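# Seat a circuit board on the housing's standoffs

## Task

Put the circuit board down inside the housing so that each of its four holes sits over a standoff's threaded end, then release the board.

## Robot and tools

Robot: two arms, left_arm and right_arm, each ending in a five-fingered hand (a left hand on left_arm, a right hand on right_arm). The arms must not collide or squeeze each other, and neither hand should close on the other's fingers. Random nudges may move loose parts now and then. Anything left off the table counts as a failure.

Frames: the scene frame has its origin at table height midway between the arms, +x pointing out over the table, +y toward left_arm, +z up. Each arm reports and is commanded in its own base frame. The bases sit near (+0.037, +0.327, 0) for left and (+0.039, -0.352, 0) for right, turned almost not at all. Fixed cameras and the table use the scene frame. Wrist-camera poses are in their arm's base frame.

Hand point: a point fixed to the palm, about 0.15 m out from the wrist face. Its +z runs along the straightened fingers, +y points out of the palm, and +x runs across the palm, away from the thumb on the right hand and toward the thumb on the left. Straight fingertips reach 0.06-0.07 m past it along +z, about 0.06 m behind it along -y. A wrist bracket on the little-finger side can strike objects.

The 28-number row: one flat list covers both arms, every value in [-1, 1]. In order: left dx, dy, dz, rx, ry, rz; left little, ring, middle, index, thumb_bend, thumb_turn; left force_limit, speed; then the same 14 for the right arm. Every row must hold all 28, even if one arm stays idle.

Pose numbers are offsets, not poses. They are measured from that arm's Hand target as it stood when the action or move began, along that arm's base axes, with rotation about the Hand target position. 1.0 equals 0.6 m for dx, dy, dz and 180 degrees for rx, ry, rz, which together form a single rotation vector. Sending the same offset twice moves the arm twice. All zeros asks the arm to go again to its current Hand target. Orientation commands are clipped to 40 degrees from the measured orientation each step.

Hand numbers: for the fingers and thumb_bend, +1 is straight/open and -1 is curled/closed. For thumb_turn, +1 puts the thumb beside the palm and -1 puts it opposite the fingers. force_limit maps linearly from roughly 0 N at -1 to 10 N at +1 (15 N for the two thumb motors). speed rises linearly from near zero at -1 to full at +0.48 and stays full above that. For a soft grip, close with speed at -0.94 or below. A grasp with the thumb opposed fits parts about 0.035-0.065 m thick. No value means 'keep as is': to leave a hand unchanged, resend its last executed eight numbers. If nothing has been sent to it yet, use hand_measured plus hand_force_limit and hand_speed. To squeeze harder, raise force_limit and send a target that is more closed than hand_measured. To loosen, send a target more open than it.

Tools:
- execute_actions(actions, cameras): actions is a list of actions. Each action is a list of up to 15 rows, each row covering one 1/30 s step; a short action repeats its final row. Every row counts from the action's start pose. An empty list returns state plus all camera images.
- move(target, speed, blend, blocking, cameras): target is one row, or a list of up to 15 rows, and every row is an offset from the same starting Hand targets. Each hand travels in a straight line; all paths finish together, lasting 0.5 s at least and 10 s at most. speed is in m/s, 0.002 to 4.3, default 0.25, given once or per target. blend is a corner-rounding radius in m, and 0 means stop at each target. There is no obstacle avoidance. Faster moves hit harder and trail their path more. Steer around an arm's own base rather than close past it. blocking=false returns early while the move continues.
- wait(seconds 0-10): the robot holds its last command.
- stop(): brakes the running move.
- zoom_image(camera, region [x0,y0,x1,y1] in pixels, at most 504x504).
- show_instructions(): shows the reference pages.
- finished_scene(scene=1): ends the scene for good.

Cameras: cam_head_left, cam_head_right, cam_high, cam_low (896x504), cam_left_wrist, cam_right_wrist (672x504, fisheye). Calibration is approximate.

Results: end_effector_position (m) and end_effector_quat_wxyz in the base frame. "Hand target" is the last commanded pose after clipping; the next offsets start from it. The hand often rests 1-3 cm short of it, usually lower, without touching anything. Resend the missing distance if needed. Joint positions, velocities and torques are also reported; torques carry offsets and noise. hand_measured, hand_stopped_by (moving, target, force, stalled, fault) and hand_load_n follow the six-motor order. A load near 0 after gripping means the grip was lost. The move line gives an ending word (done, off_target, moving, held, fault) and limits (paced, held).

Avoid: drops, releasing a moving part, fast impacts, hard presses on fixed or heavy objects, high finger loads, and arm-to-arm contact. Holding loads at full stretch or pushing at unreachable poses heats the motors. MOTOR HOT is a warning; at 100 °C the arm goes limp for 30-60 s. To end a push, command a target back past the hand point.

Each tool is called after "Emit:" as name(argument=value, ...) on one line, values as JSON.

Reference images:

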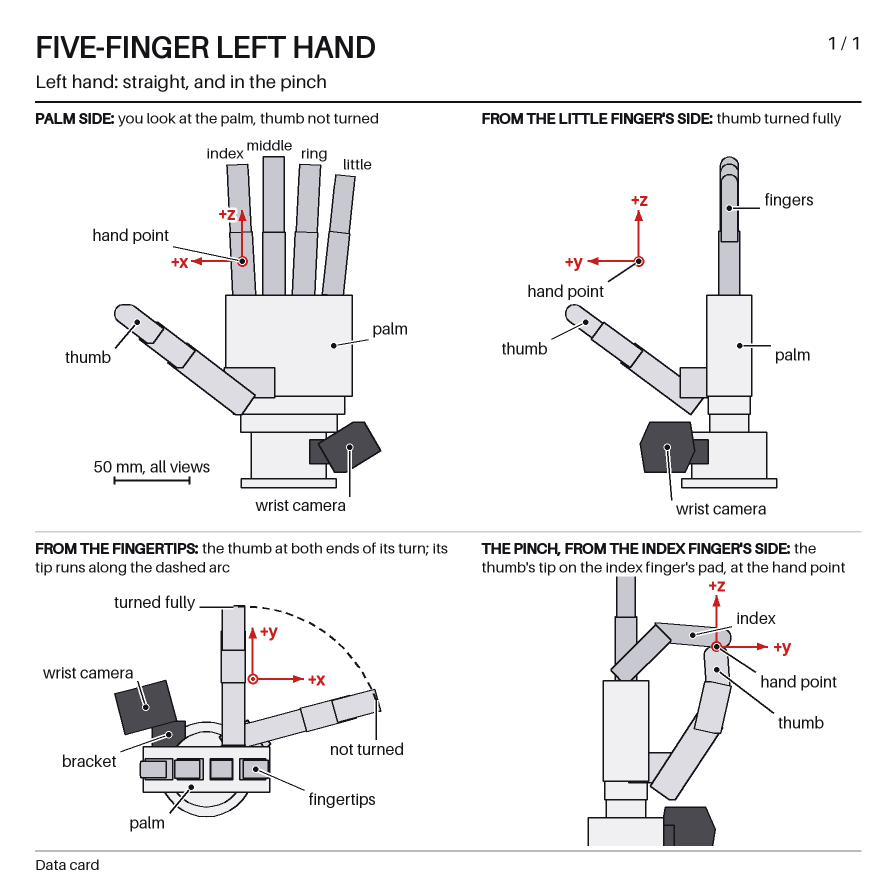

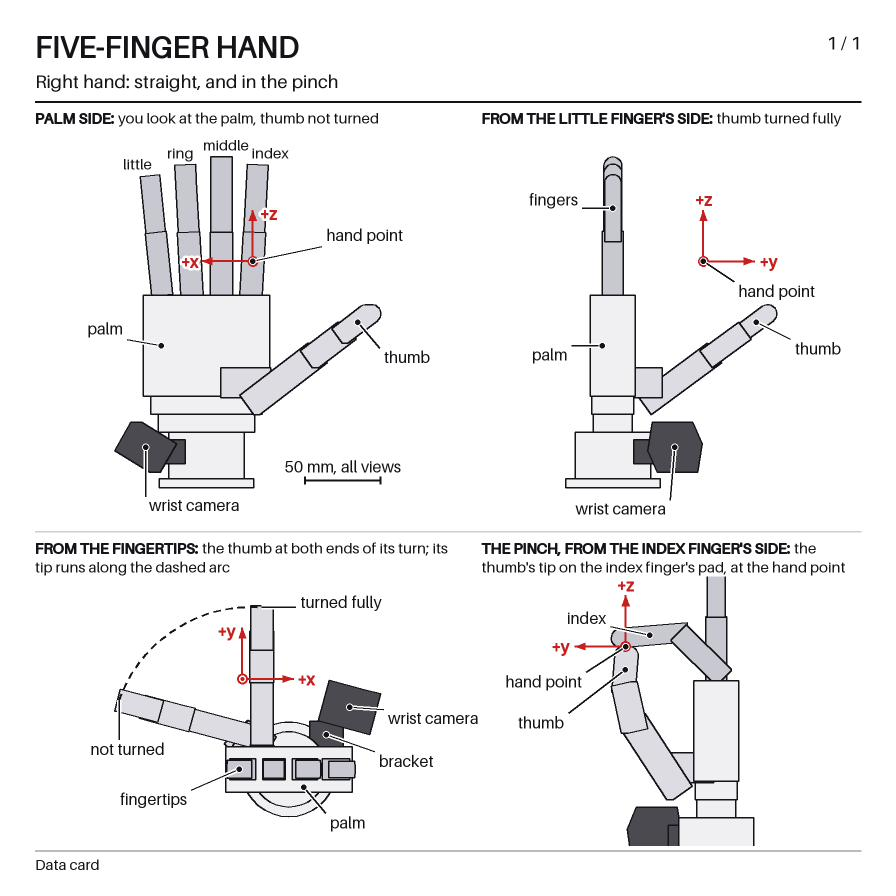

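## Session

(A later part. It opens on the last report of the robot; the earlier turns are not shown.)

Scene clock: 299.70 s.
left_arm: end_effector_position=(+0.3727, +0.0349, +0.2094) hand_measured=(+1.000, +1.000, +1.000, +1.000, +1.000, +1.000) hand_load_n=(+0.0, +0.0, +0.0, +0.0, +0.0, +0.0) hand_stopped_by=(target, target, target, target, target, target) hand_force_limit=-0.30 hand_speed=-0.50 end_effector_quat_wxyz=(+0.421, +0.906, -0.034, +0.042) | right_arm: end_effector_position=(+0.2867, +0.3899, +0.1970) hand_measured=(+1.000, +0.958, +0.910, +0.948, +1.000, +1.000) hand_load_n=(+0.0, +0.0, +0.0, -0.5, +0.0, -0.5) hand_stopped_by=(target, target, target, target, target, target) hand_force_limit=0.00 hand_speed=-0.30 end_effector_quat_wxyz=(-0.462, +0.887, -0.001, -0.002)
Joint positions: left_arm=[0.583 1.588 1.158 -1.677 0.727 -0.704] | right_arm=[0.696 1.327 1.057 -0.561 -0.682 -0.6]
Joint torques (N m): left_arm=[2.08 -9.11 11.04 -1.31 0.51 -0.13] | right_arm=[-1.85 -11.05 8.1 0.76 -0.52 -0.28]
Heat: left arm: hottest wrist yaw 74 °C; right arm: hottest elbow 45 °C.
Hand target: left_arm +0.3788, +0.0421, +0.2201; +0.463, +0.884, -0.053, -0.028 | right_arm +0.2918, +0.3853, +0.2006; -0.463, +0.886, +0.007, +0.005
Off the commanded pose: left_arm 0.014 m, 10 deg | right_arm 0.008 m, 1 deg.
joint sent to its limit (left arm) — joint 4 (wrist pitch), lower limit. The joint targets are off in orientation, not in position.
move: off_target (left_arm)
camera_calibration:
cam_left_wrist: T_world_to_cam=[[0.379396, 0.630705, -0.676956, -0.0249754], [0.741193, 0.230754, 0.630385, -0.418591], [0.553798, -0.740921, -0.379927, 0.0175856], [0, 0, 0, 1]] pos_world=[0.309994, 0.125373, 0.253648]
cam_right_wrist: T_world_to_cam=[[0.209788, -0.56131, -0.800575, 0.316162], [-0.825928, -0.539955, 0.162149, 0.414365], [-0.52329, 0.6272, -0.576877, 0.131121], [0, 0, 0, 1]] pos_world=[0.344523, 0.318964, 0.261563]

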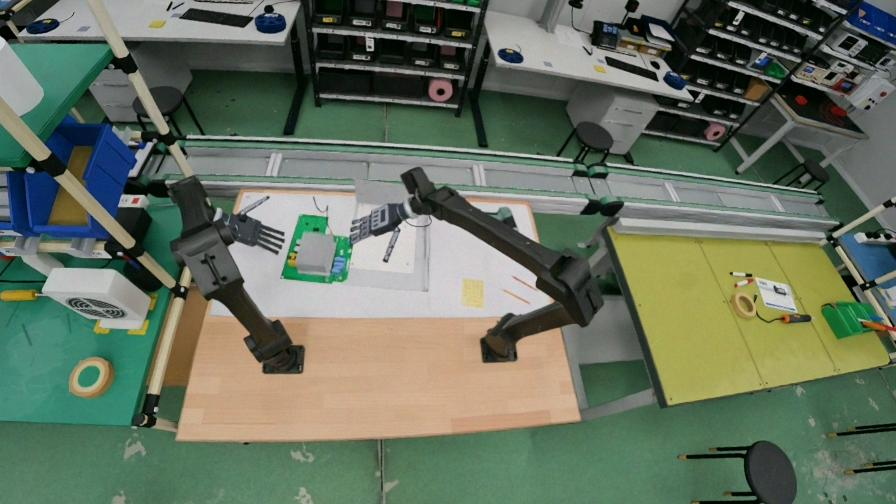

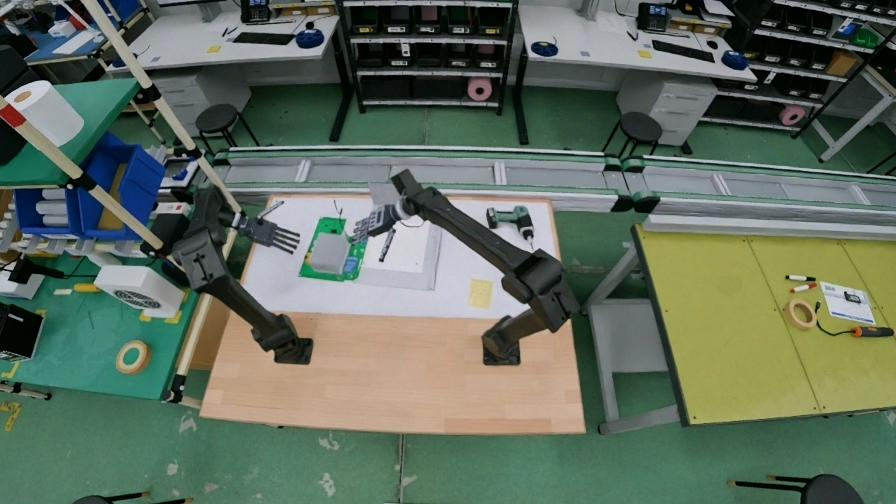

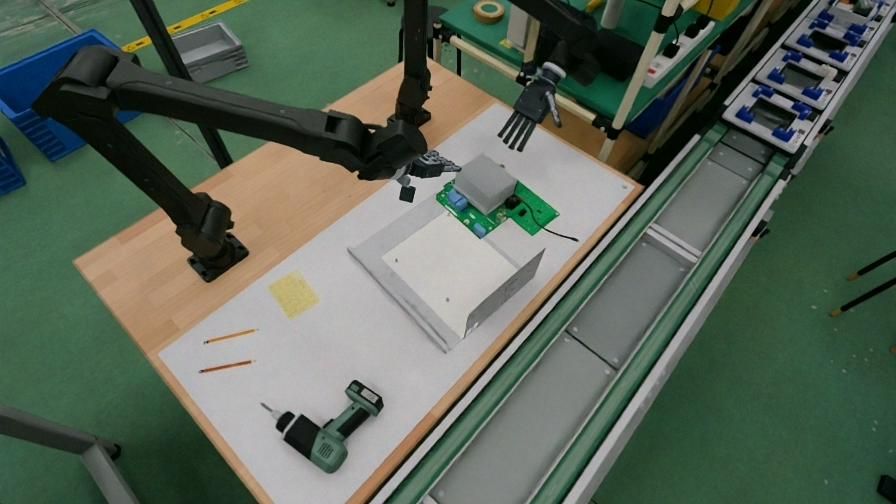

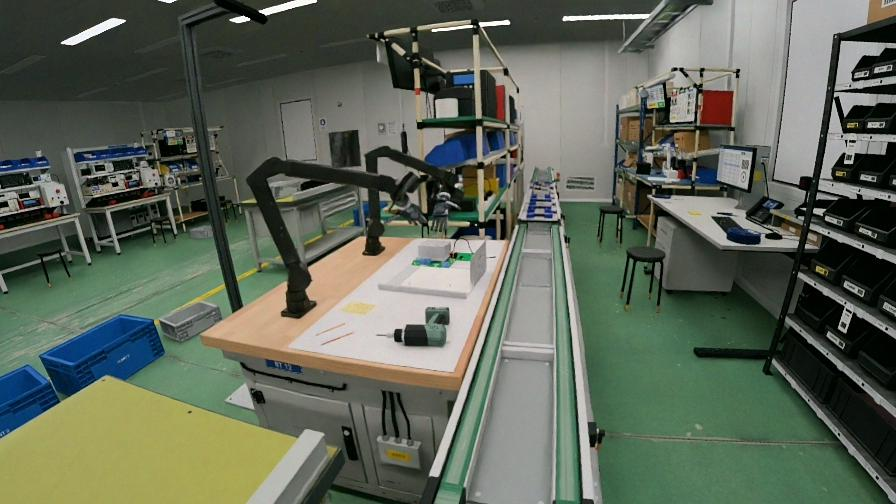

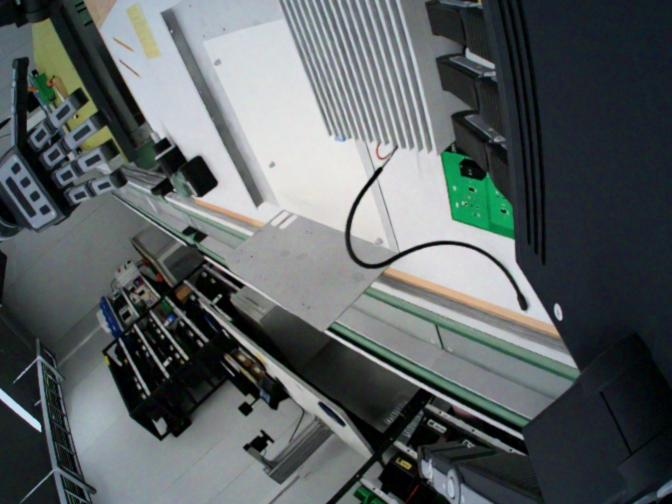

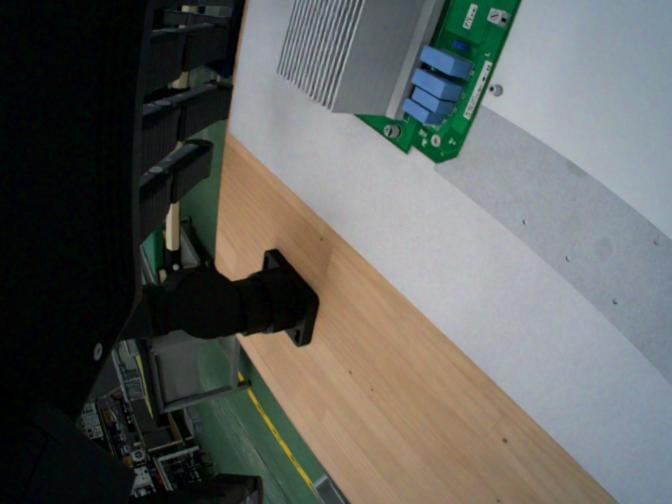

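Emit:
move(target=[[0.004,0.0,-0.06,0,0,0,1,1,1,1,1,1,-0.3,-0.5,0.0437,0.06,-0.10,0,0,0,1,0.96,0.91,0.95,1,1,0,-0.3],[0.004,-0.035,-0.135,0,0,0,0.9,0.95,0.985,0.94,1,1,-0.3,-0.5,0.0437,0.1165,-0.2227,0,0,0,1,0.96,0.91,0.95,1,1,0,-0.3]], speed=0.15, blend=[0.02,0], cameras=["cam_high","cam_left_wrist","cam_right_wrist"])

Emit:
zoom_image(camera="cam_high", region=[425, 150, 565, 240])

Scene clock: 305.20 s.
left_arm: end_effector_position=(+0.3782, +0.0226, +0.1467) hand_measured=(+0.900, +0.950, +0.986, +0.940, +1.000, +1.000) hand_load_n=(+0.0, +0.0, +0.0, +0.0, +0.0, +0.0) hand_stopped_by=(target, target, target, target, target, target) hand_force_limit=-0.30 hand_speed=-0.50 end_effector_quat_wxyz=(+0.462, +0.886, -0.041, -0.033) | right_arm: end_effector_position=(+0.3207, +0.4480, +0.0721) hand_measured=(+1.000, +0.958, +0.910, +0.948, +1.000, +1.000) hand_load_n=(+0.0, +0.0, +0.0, -0.5, +0.0, +0.0) hand_stopped_by=(target, target, target, target, target, target) hand_force_limit=0.00 hand_speed=-0.30 end_effector_quat_wxyz=(-0.461, +0.887, +0.012, +0.010)
Joint positions: left_arm=[0.536 1.779 1.158 -1.667 0.71 -0.667] | right_arm=[0.75 1.626 1.018 -0.189 -0.636 -0.581]
Joint torques (N m): left_arm=[0.73 -9.05 7.34 0.14 0.49 0.21] | right_arm=[0.15 -12.22 6.91 2 -0.2 0.18]
Heat: left arm: hottest wrist yaw 66 °C; right arm: hottest elbow 44 °C.
Hand target: left_arm +0.3812, +0.0211, +0.1392; +0.463, +0.884, -0.053, -0.028 | right_arm +0.3180, +0.4553, +0.0670; -0.463, +0.886, +0.007, +0.005
Off the commanded pose: left_arm 0.008 m, 2 deg | right_arm 0.009 m, 1 deg.
move: done
camera_calibration:
cam_left_wrist: T_world_to_cam=[[0.3311, 0.540345, -0.773563, -0.0272528], [0.833854, 0.216164, 0.507899, -0.397039], [0.441657, -0.813204, -0.378997, 0.025506], [0, 0, 0, 1]] pos_world=[0.328831, 0.121293, 0.190241]
cam_right_wrist: T_world_to_cam=[[0.243345, -0.559847, -0.792058, 0.229581], [-0.824403, -0.549618, 0.135202, 0.499916], [-0.511022, 0.620074, -0.595286, 0.0410095], [0, 0, 0, 1]] pos_world=[0.377222, 0.377864, 0.138664]
Images, in order (width x height): cam_high 896x504, cam_left_wrist 672x504, cam_right_wrist 672x504.

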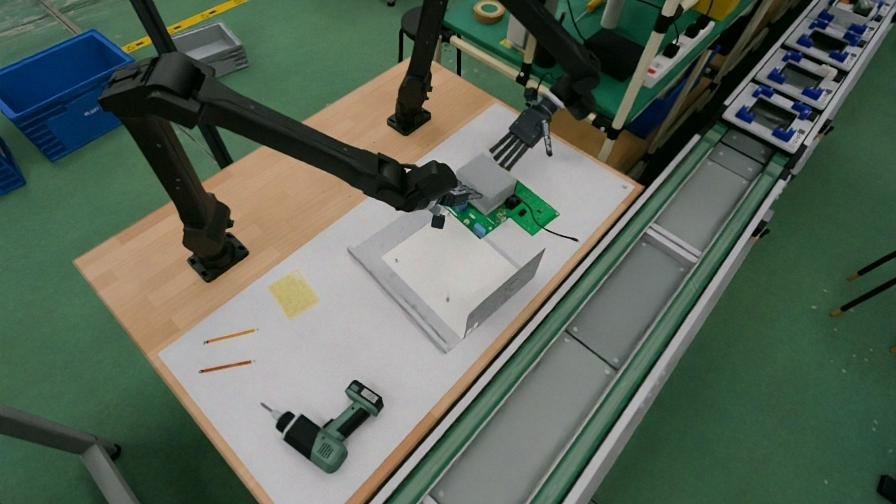

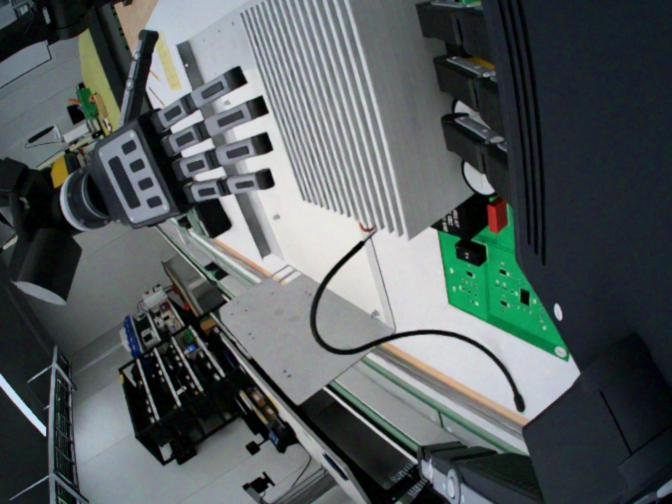

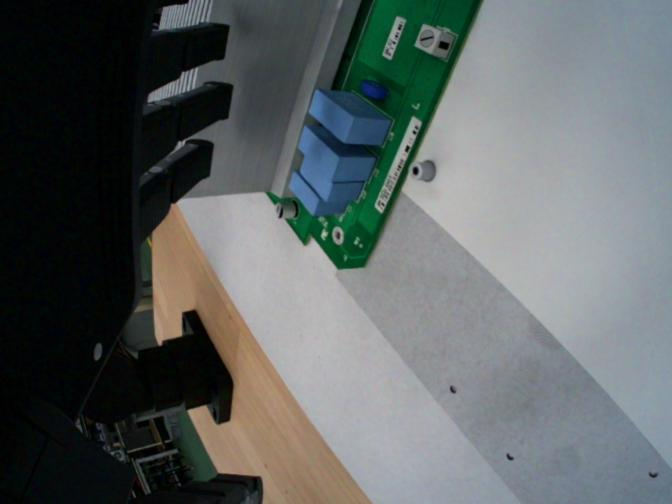

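Scaled by 3.600.

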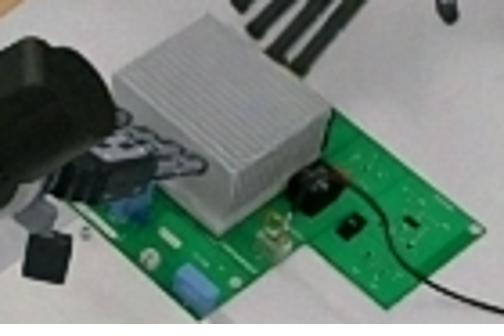

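Emit:
move(target=[0.0,-0.02,-0.008,0,0,0,0.72,0.88,0.985,0.93,1,1,-0.3,-0.5,-0.016,0.02,0,0,0,0,1,0.96,0.912,0.945,1,1,0,-0.3], speed=0.1)

Emit:
wait(seconds=10, cameras=["cam_left_wrist","cam_low"])

Scene clock: 309.43 s.
left_arm: end_effector_position=(+0.3794, +0.0123, +0.1414) hand_measured=(+0.720, +0.880, +0.986, +0.930, +1.000, +1.000) hand_load_n=(+0.0, +0.0, +0.0, +0.0, +0.0, +0.0) hand_stopped_by=(target, target, target, target, target, target) hand_force_limit=-0.30 hand_speed=-0.50 end_effector_quat_wxyz=(+0.461, +0.885, -0.052, -0.028) | right_arm: end_effector_position=(+0.3108, +0.4597, +0.0729) hand_measured=(+1.000, +0.958, +0.912, +0.946, +1.000, +1.000) hand_load_n=(+0.0, +0.0, +0.0, +0.0, +0.0, -0.5) hand_stopped_by=(target, target, target, target, target, target) hand_force_limit=0.00 hand_speed=-0.30 end_effector_quat_wxyz=(-0.461, +0.887, +0.013, +0.011)
Joint positions: left_arm=[0.512 1.779 1.142 -1.634 0.723 -0.667] | right_arm=[0.783 1.626 1.018 -0.172 -0.613 -0.555]
Joint torques (N m): left_arm=[0.73 -9.64 6.5 0.18 0.56 -0.02] | right_arm=[0.26 -12.51 6.98 2.11 -0.19 0.19]
Heat: left arm: hottest wrist yaw 62 °C; right arm: hottest elbow 44 °C.
Hand target: left_arm +0.3813, +0.0092, +0.1344; +0.463, +0.884, -0.053, -0.028 | right_arm +0.3084, +0.4673, +0.0670; -0.463, +0.886, +0.007, +0.005
Off the commanded pose: left_arm 0.008 m, 0 deg | right_arm 0.010 m, 1 deg.
move: done

Scene clock: 319.43 s.
left_arm: end_effector_position=(+0.3794, +0.0123, +0.1414) hand_measured=(+0.720, +0.880, +0.986, +0.930, +1.000, +1.000) hand_load_n=(+0.0, +0.0, +0.0, +0.0, +0.0, +0.5) hand_stopped_by=(target, target, target, target, target, target) hand_force_limit=-0.30 hand_speed=-0.50 end_effector_quat_wxyz=(+0.461, +0.885, -0.052, -0.028) | right_arm: end_effector_position=(+0.3107, +0.4597, +0.0730) hand_measured=(+1.000, +0.958, +0.912, +0.946, +1.000, +1.000) hand_load_n=(+0.0, +0.0, +0.0, +0.0, +0.0, +0.0) hand_stopped_by=(target, target, target, target, target, target) hand_force_limit=0.00 hand_speed=-0.30 end_effector_quat_wxyz=(-0.461, +0.887, +0.013, +0.010)
Joint positions: left_arm=[0.512 1.779 1.142 -1.634 0.723 -0.667] | right_arm=[0.783 1.626 1.018 -0.172 -0.613 -0.554]
Joint torques (N m): left_arm=[0.67 -9.64 6.52 0.18 0.56 -0.02] | right_arm=[-0.09 -12.16 7.01 2.02 -0.19 0.19]
Heat: left arm: hottest wrist yaw 55 °C; right arm: hottest elbow 43 °C.
Hand target: left_arm +0.3813, +0.0092, +0.1344; +0.463, +0.884, -0.053, -0.028 | right_arm +0.3084, +0.4673, +0.0670; -0.463, +0.886, +0.007, +0.005
Off the commanded pose: left_arm 0.008 m, 0 deg | right_arm 0.010 m, 1 deg.
wait: 10.00 s; at rest by 0.17 s
camera_calibration:
cam_left_wrist: T_world_to_cam=[[0.354051, 0.534723, -0.76728, -0.0357311], [0.826841, 0.204397, 0.52398, -0.39257], [0.437014, -0.819935, -0.369764, 0.015208], [0, 0, 0, 1]] pos_world=[0.330597, 0.111816, 0.183906]
Images, in order (width x height): cam_low 896x504, cam_left_wrist 672x504.

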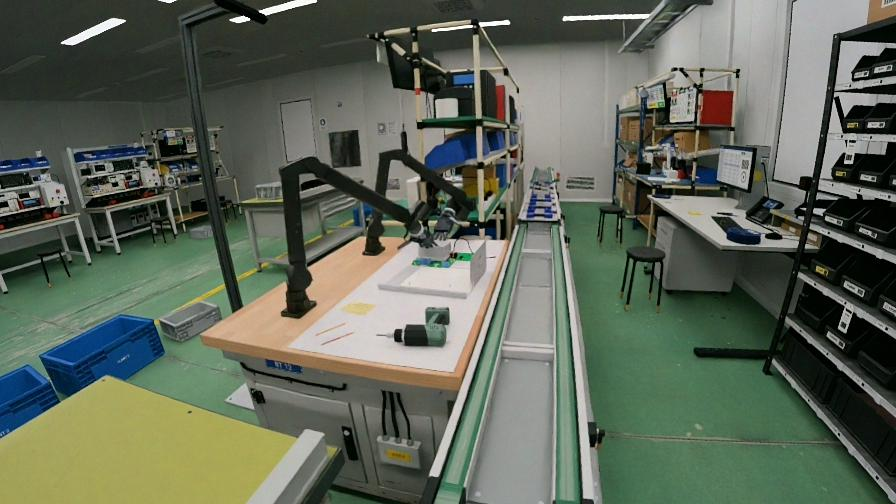

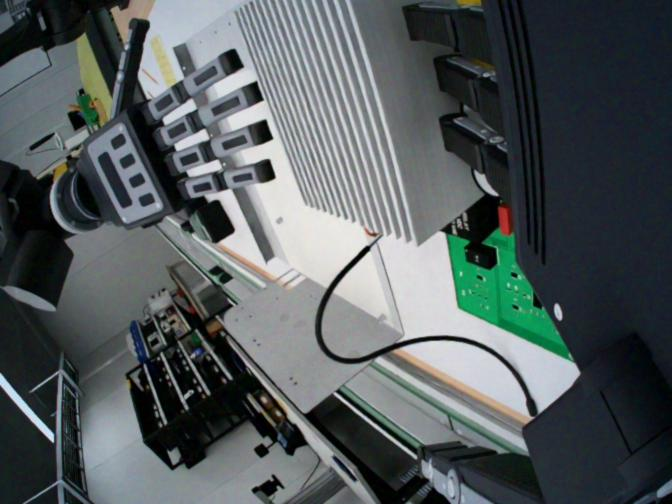

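Emit:
move(target=[-0.014,-0.13,0.01,0,0,0,0.74,0.89,0.98,0.92,1,1,-0.3,-0.8,0.014,0.18,0.005,0,0,0.005,1,0.955,0.912,0.95,1,1,0,-0.3], speed=0.1)

Scene clock: 321.60 s.
left_arm: end_effector_position=(+0.3744, -0.0068, +0.1418) hand_measured=(+0.740, +0.890, +0.980, +0.920, +1.000, +1.000) hand_load_n=(+0.5, +5.5, +6.5, +0.0, +0.0, +0.0) hand_stopped_by=(target, target, target, target, target, target) hand_force_limit=-0.30 hand_speed=-0.80 end_effector_quat_wxyz=(+0.419, +0.907, -0.046, +0.004) | right_arm: end_effector_position=(+0.3023, +0.4744, +0.0647) hand_measured=(+1.000, +0.956, +0.910, +0.950, +1.000, +1.000) hand_load_n=(+0.0, -7.0, -9.5, +0.0, +0.0, +0.0) hand_stopped_by=(target, target, target, target, target, target) hand_force_limit=0.00 hand_speed=-0.30 end_effector_quat_wxyz=(-0.428, +0.903, -0.035, -0.020)
Joint positions: left_arm=[0.475 1.657 1.051 -1.49 0.723 -0.792] | right_arm=[0.817 1.674 1.084 -0.255 -0.564 -0.457]
Joint torques (N m): left_arm=[-7.65 -8.64 3.04 -0.4 3.32 -0.32] | right_arm=[7.12 -6.01 18.35 4.1 0.42 0.15]
Heat: left arm: hottest wrist yaw 55 °C; right arm: hottest elbow 43 °C.
Hand target: left_arm +0.3728, -0.0688, +0.1404; +0.463, +0.884, -0.053, -0.028 | right_arm +0.3169, +0.5753, +0.0702; -0.464, +0.886, +0.014, +0.001
Off the commanded pose: left_arm 0.062 m, 7 deg | right_arm 0.102 m, 8 deg.
move: off_target (left_arm, right_arm)

Emit:
move(target=[[0,-0.005,0.06,0,0,0,0.74,0.89,0.98,0.915,1,1,-0.3,-0.8,0,0.01,0.11,0,0,0.0,1,0.955,0.912,0.948,1,1,0,-0.3],[0,-0.015,0.125,0,0,0,0.74,0.895,0.98,0.91,1,1,-0.3,-0.8,0.0,0.03,0.24,0,0,0.0,1,0.955,0.912,0.945,1,1,0,-0.3]], speed=0.12, blend=[0.02,0], cameras=["cam_high","cam_low","cam_left_wrist"])

Emit:
zoom_image(camera="cam_low", region=[405, 200, 485, 280])

Emit:
zoom_image(camera="cam_high", region=[425, 150, 565, 240])

Scene clock: 324.93 s.
left_arm: end_effector_position=(+0.3791, -0.0187, +0.1683) hand_measured=(+0.740, +0.898, +0.982, +0.910, +1.000, +1.000) hand_load_n=(+1.5, +10.0, +11.5, +2.0, +0.0, +0.0) hand_stopped_by=(target, force, target, target, target, target) hand_force_limit=-0.30 hand_speed=-0.80 end_effector_quat_wxyz=(+0.399, +0.915, -0.055, +0.008) | right_arm: end_effector_position=(+0.3048, +0.4705, +0.1030) hand_measured=(+1.000, +0.954, +0.910, +0.944, +1.000, +1.000) hand_load_n=(+0.0, -10.0, -7.5, -4.5, +0.0, +0.0) hand_stopped_by=(target, target, target, target, target, target) hand_force_limit=0.00 hand_speed=-0.30 end_effector_quat_wxyz=(-0.341, +0.936, -0.069, -0.042)
Joint positions: left_arm=[0.435 1.589 1.079 -1.516 0.708 -0.845] | right_arm=[0.836 1.688 1.285 -0.629 -0.474 -0.454]
Joint torques (N m): left_arm=[-6.24 -11.93 8.4 -5.64 4.3 -0.23] | right_arm=[6.71 -18.49 21.23 4.1 -2.45 0.16]
Heat: left arm: hottest wrist yaw 61 °C; right arm: hottest elbow 44 °C.
Hand target: left_arm +0.3728, -0.0778, +0.2154; +0.463, +0.884, -0.053, -0.028 | right_arm +0.3168, +0.5933, +0.2140; -0.463, +0.886, +0.014, +0.001
Off the commanded pose: left_arm 0.076 m, 9 deg | right_arm 0.166 m, 19 deg.
move: off_target (left_arm, right_arm); target 2's new numbers were sent with right_arm's hand 0.166 m and 19 deg from that target
camera_calibration:
cam_left_wrist: T_world_to_cam=[[0.391595, 0.641285, -0.659854, -0.0287261], [0.779776, 0.14941, 0.607968, -0.397401], [0.488469, -0.752616, -0.441551, -0.00631509], [0, 0, 0, 1]] pos_world=[0.324217, 0.0730442, 0.219864]
Images, in order (width x height): cam_high 896x504, cam_low 896x504, cam_left_wrist 672x504.

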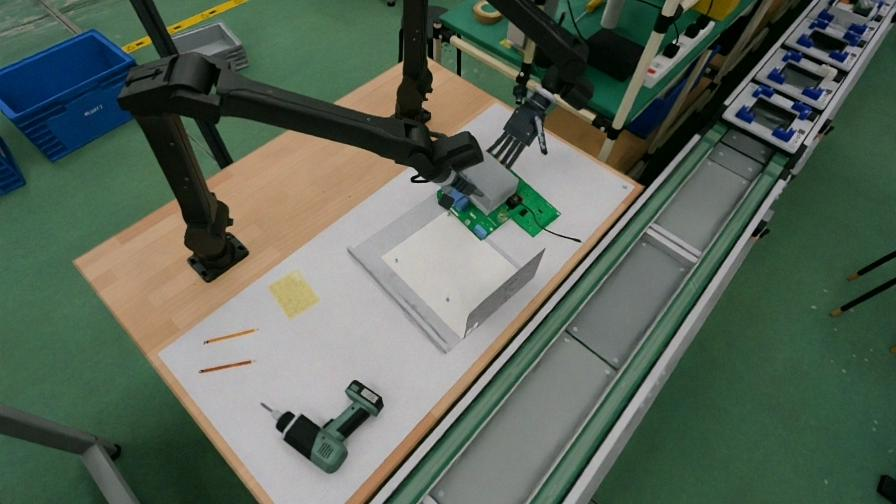

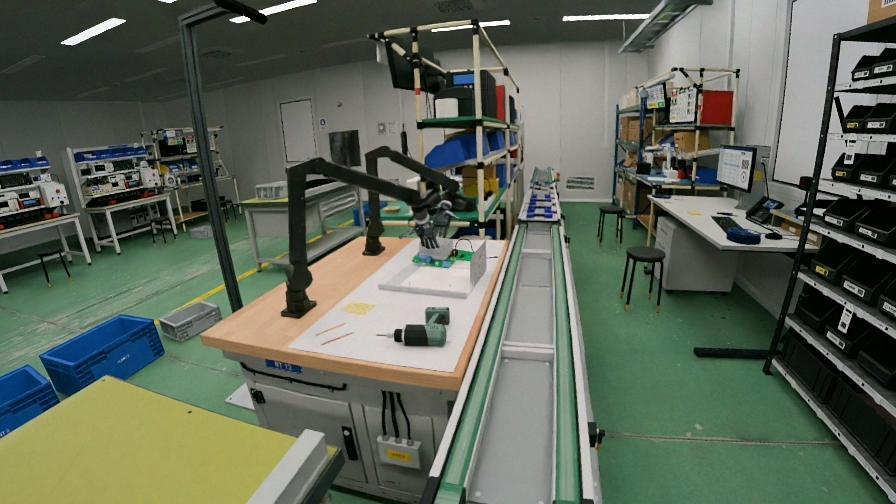

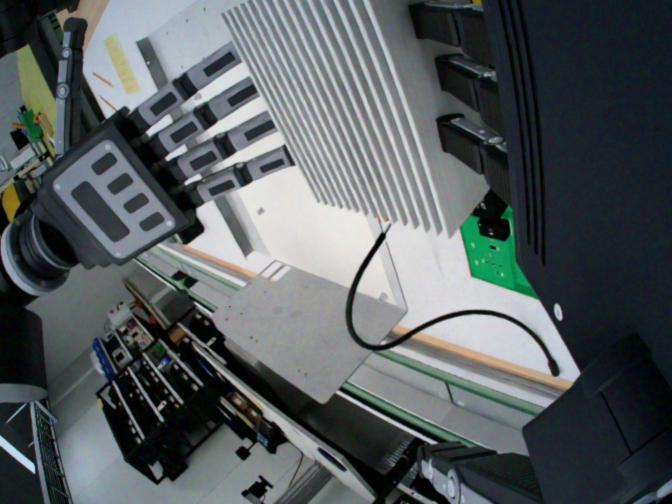

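Scaled by 6.300.

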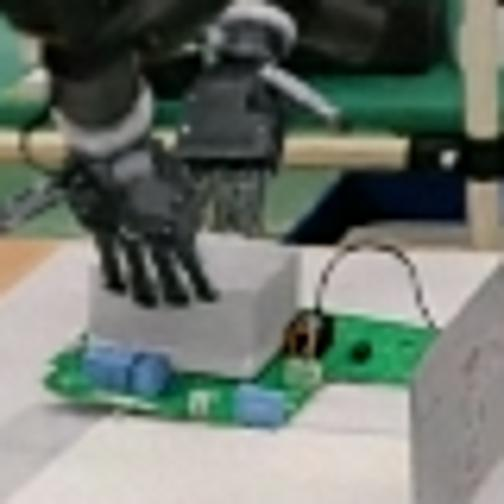

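Scaled by 3.600.

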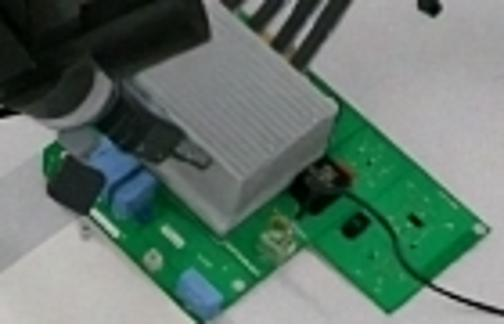

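Emit:
move(target=[0.0,-0.005,0.05,0,-0.03,0.0,0.74,0.91,0.985,0.88,1,1,0.0,-0.7,0.0,0.005,0.08,0,-0.03,0.0,1,0.955,0.912,0.945,1,1,0,-0.3], speed=0.12, cameras=["cam_high","cam_low","cam_left_wrist"])

Emit:
zoom_image(camera="cam_low", region=[405, 200, 485, 280])

Emit:
zoom_image(camera="cam_high", region=[425, 150, 565, 240])

Scene clock: 326.87 s.
left_arm: end_effector_position=(+0.3764, -0.0219, +0.1940) hand_measured=(+0.740, +0.912, +0.986, +0.888, +1.000, +1.000) hand_load_n=(+5.5, +5.0, +6.5, +6.0, +0.0, +0.0) hand_stopped_by=(target, target, force, force, target, target) hand_force_limit=0.00 hand_speed=-0.70 end_effector_quat_wxyz=(+0.386, +0.920, -0.066, +0.029) | right_arm: end_effector_position=(+0.3026, +0.4711, +0.1188) hand_measured=(+1.000, +0.954, +0.912, +0.944, +1.000, +1.000) hand_load_n=(-2.5, -11.0, -3.5, -6.0, +0.0, -0.5) hand_stopped_by=(target, target, target, target, target, target) hand_force_limit=0.00 hand_speed=-0.30 end_effector_quat_wxyz=(-0.314, +0.947, -0.067, -0.024)
Joint positions: left_arm=[0.429 1.521 1.09 -1.538 0.708 -0.848] | right_arm=[0.863 1.677 1.335 -0.715 -0.402 -0.458]
Joint torques (N m): left_arm=[-5.89 -11.28 9.47 -5.07 4.72 -0.02] | right_arm=[6.42 -22.07 21.97 4.33 -2.37 -0.22]
Heat: left arm: hottest wrist yaw 65 °C; right arm: hottest elbow 45 °C.
Hand target: left_arm +0.3729, -0.0808, +0.2455; +0.460, +0.884, -0.075, +0.014 | right_arm +0.3168, +0.5963, +0.2622; -0.462, +0.885, +0.035, +0.043
Off the commanded pose: left_arm 0.078 m, 10 deg | right_arm 0.191 m, 23 deg.
move: off_target (left_arm, right_arm)
camera_calibration:
cam_left_wrist: T_world_to_cam=[[0.425324, 0.655264, -0.624282, -0.0279441], [0.749236, 0.132008, 0.649014, -0.407276], [0.507686, -0.743776, -0.434801, -0.00443438], [0, 0, 0, 1]] pos_world=[0.319283, 0.0687763, 0.244955]
Images, in order (width x height): cam_high 896x504, cam_low 896x504, cam_left_wrist 672x504.

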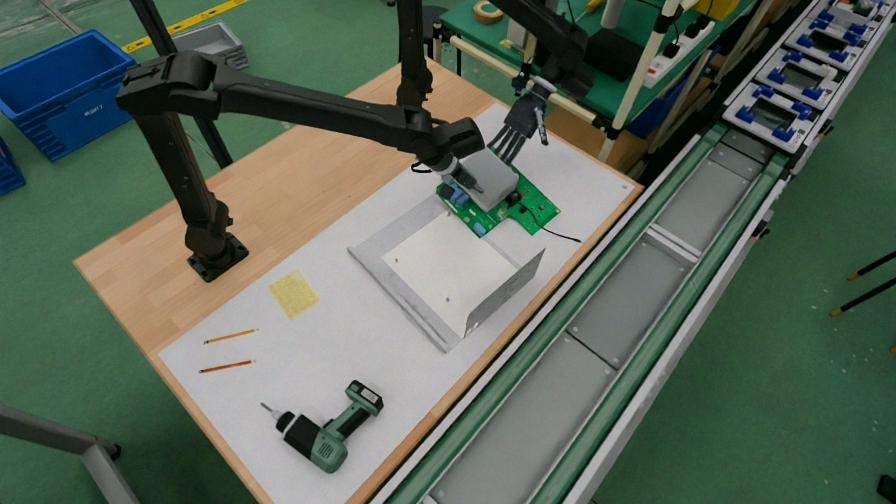

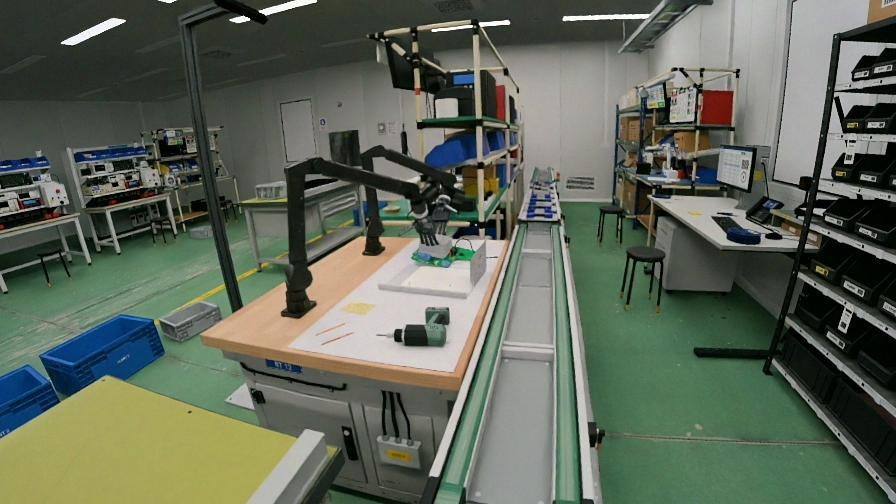

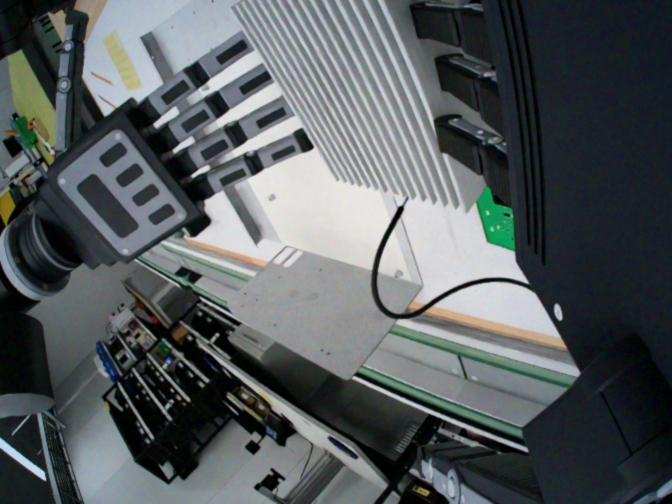

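Scaled by 6.300.

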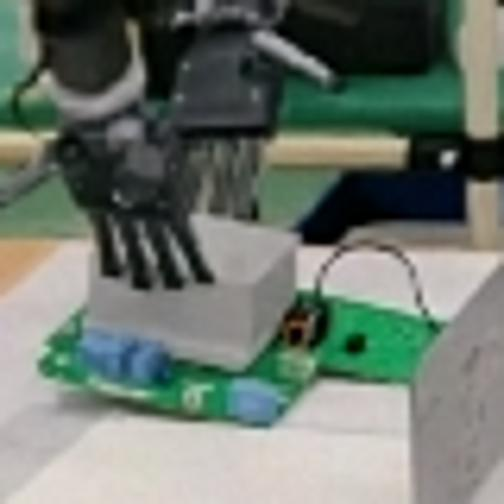

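Scaled by 3.600.

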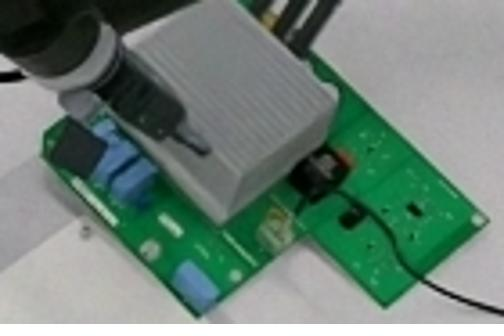

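Emit:
move(target=[0.01,0,0.0,0,-0.03,0.0,0.74,0.91,0.985,0.88,1,1,0.0,-0.7,0.012,0.0,0.05,0.03,-0.08,0.02,1,0.955,0.912,0.945,1,1,0,-0.3], speed=0.2, cameras=["cam_high","cam_low","cam_left_wrist"])

Emit:
zoom_image(camera="cam_low", region=[405, 200, 485, 280])

Emit:
zoom_image(camera="cam_high", region=[425, 150, 565, 240])

Scene clock: 329.53 s.
left_arm: end_effector_position=(+0.3786, -0.0244, +0.2065) hand_measured=(+0.740, +0.910, +0.988, +0.888, +1.000, +1.000) hand_load_n=(+5.0, +3.5, +14.0, -1.5, +0.0, +0.0) hand_stopped_by=(target, target, force, force, target, target) hand_force_limit=0.00 hand_speed=-0.70 end_effector_quat_wxyz=(+0.394, +0.915, -0.069, +0.047) | right_arm: end_effector_position=(+0.3225, +0.4670, +0.1578) hand_measured=(+1.000, +0.956, +0.910, +0.944, +1.000, +1.000) hand_load_n=(+0.0, +0.0, -23.0, -5.0, +0.0, +0.0) hand_stopped_by=(target, target, target, target, target, target) hand_force_limit=0.00 hand_speed=-0.30 end_effector_quat_wxyz=(-0.334, +0.940, +0.030, +0.062)
Joint positions: left_arm=[0.429 1.502 1.093 -1.541 0.74 -0.842] | right_arm=[0.873 1.595 1.335 -0.693 -0.339 -0.652]
Joint torques (N m): left_arm=[-6.01 -10.75 8.27 -2.41 4.72 0.19] | right_arm=[7.12 -21.36 17.26 7.82 -2.88 -0.04]
Heat: left arm: hottest wrist yaw 70 °C; right arm: hottest elbow 45 °C.
Hand target: left_arm +0.3788, -0.0808, +0.2453; +0.456, +0.883, -0.096, +0.055 | right_arm +0.3240, +0.5963, +0.2921; -0.496, +0.848, +0.119, +0.141
Off the commanded pose: left_arm 0.069 m, 9 deg | right_arm 0.186 m, 25 deg.
move: off_target (left_arm, right_arm)
camera_calibration:
cam_left_wrist: T_world_to_cam=[[0.441644, 0.646949, -0.621617, -0.0264168], [0.725311, 0.150358, 0.671801, -0.412024], [0.528086, -0.747562, -0.402834, -0.0164533], [0, 0, 0, 1]] pos_world=[0.319201, 0.0667417, 0.253749]
Images, in order (width x height): cam_high 896x504, cam_low 896x504, cam_left_wrist 672x504.

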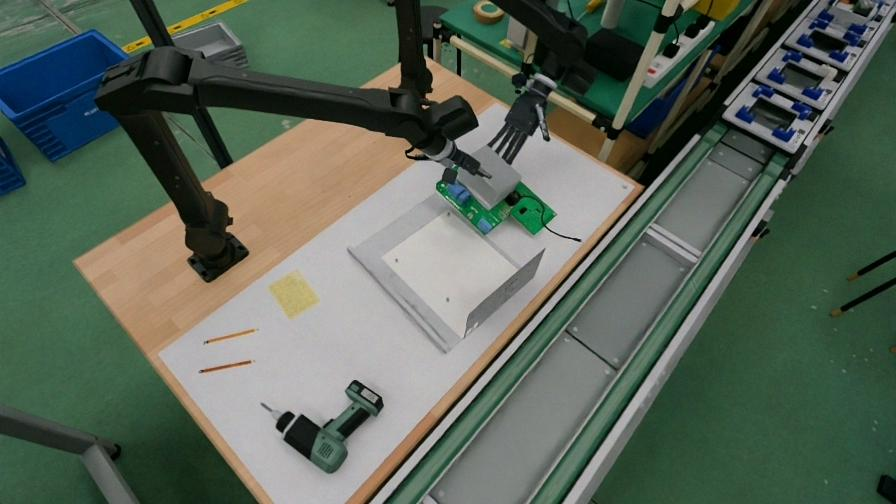

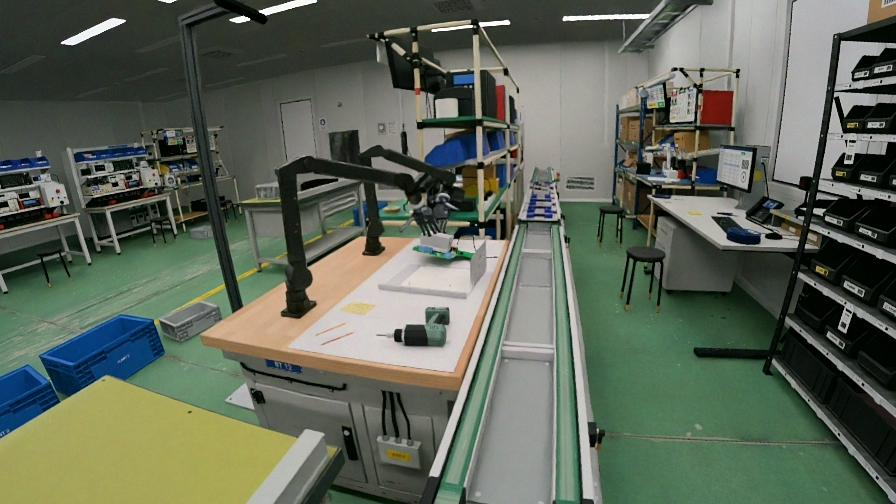

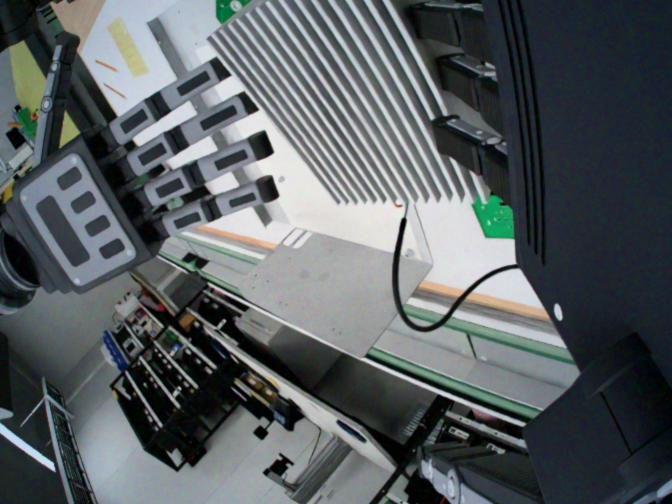

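Scaled by 6.300.

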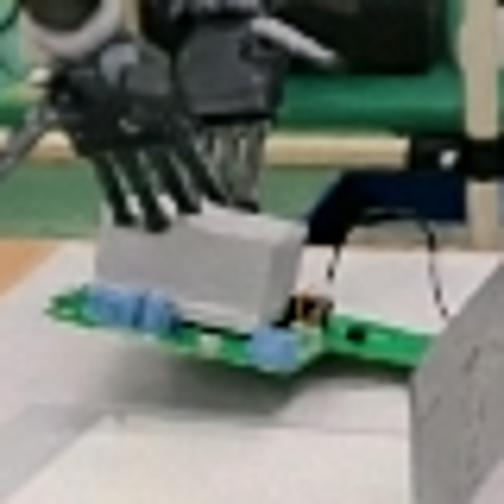

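Scaled by 3.600.

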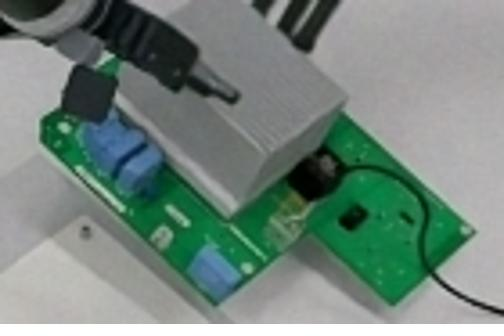

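Emit:
move(target=[0.0,0,0.02,0,0.0,0.0,0.74,0.91,0.992,0.86,1,1,0.0,-0.7,0.0,0.0,-0.06,0.0,0.02,0.0,1,0.94,0.93,0.944,1,1,0,-0.5], speed=0.15, cameras=["cam_high","cam_low","cam_left_wrist"])

Emit:
zoom_image(camera="cam_low", region=[405, 200, 485, 280])

Emit:
zoom_image(camera="cam_high", region=[425, 150, 565, 240])

Scene clock: 331.30 s.
left_arm: end_effector_position=(+0.3766, -0.0791, +0.2461) hand_measured=(+0.740, +0.910, +0.992, +0.860, +1.000, +1.000) hand_load_n=(+0.0, +0.0, +0.0, +0.5, +0.0, +0.0) hand_stopped_by=(target, target, force, target, target, target) hand_force_limit=0.00 hand_speed=-0.70 end_effector_quat_wxyz=(+0.454, +0.884, -0.098, +0.056) | right_arm: end_effector_position=(+0.3088, +0.5829, +0.2247) hand_measured=(+1.000, +0.940, +0.930, +0.944, +1.000, +1.000) hand_load_n=(+0.0, +0.0, +0.0, +0.0, +0.0, -0.5) hand_stopped_by=(target, target, target, target, target, target) hand_force_limit=0.00 hand_speed=-0.50 end_effector_quat_wxyz=(-0.475, +0.867, +0.112, +0.097)
Joint positions: left_arm=[0.317 1.467 1.091 -1.591 0.888 -0.844] | right_arm=[0.973 1.636 1.435 -0.425 -0.438 -0.627]
Joint torques (N m): left_arm=[0.97 -8.64 10.66 -0.98 0.77 -0.06] | right_arm=[-1.61 -15.85 12 2.15 -0.13 0.22]
Heat: left arm: hottest wrist yaw 69 °C; right arm: hottest elbow 45 °C.
Hand target: left_arm +0.3788, -0.0809, +0.2575; +0.456, +0.883, -0.097, +0.056 | right_arm +0.3240, +0.5964, +0.2560; -0.500, +0.852, +0.103, +0.114
Off the commanded pose: left_arm 0.012 m, 0 deg | right_arm 0.037 m, 4 deg.
move: off_target (left_arm, right_arm)
camera_calibration:
cam_left_wrist: T_world_to_cam=[[0.495722, 0.533473, -0.685322, 0.0208403], [0.713397, 0.199907, 0.671642, -0.420406], [0.495303, -0.821854, -0.28148, -0.0636357], [0, 0, 0, 1]] pos_world=[0.321104, 0.0206248, 0.278732]
Images, in order (width x height): cam_high 896x504, cam_low 896x504, cam_left_wrist 672x504.

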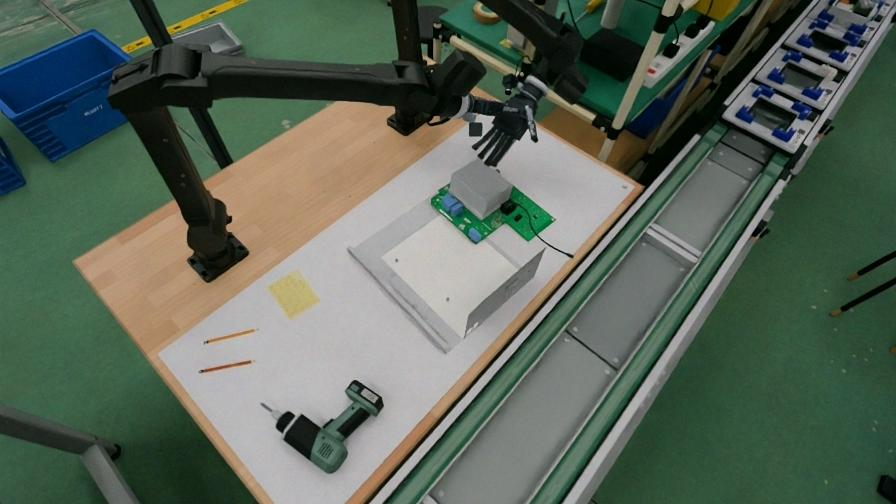

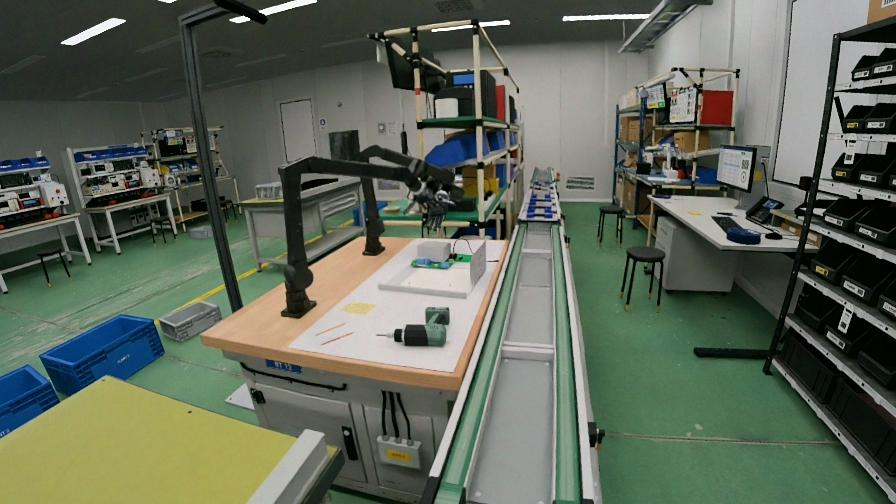

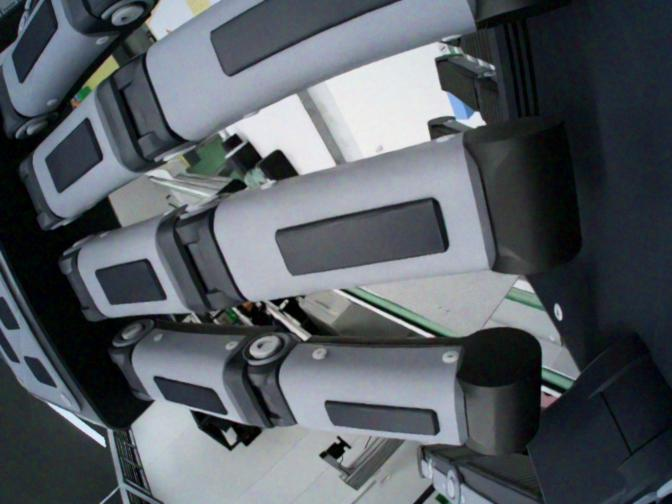

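Scaled by 6.300.

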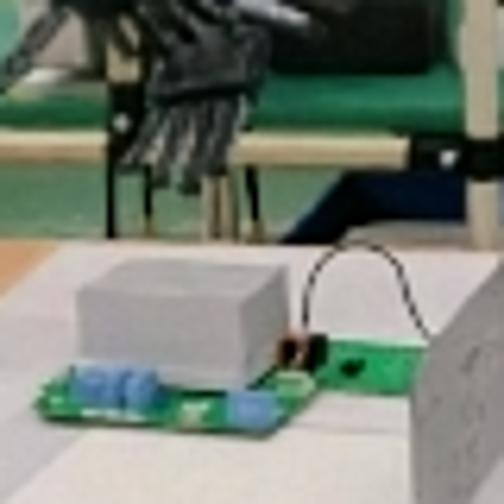

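Scaled by 3.600.

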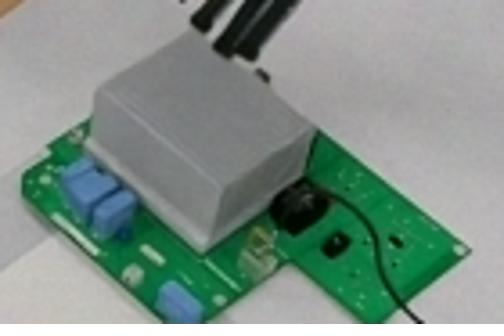

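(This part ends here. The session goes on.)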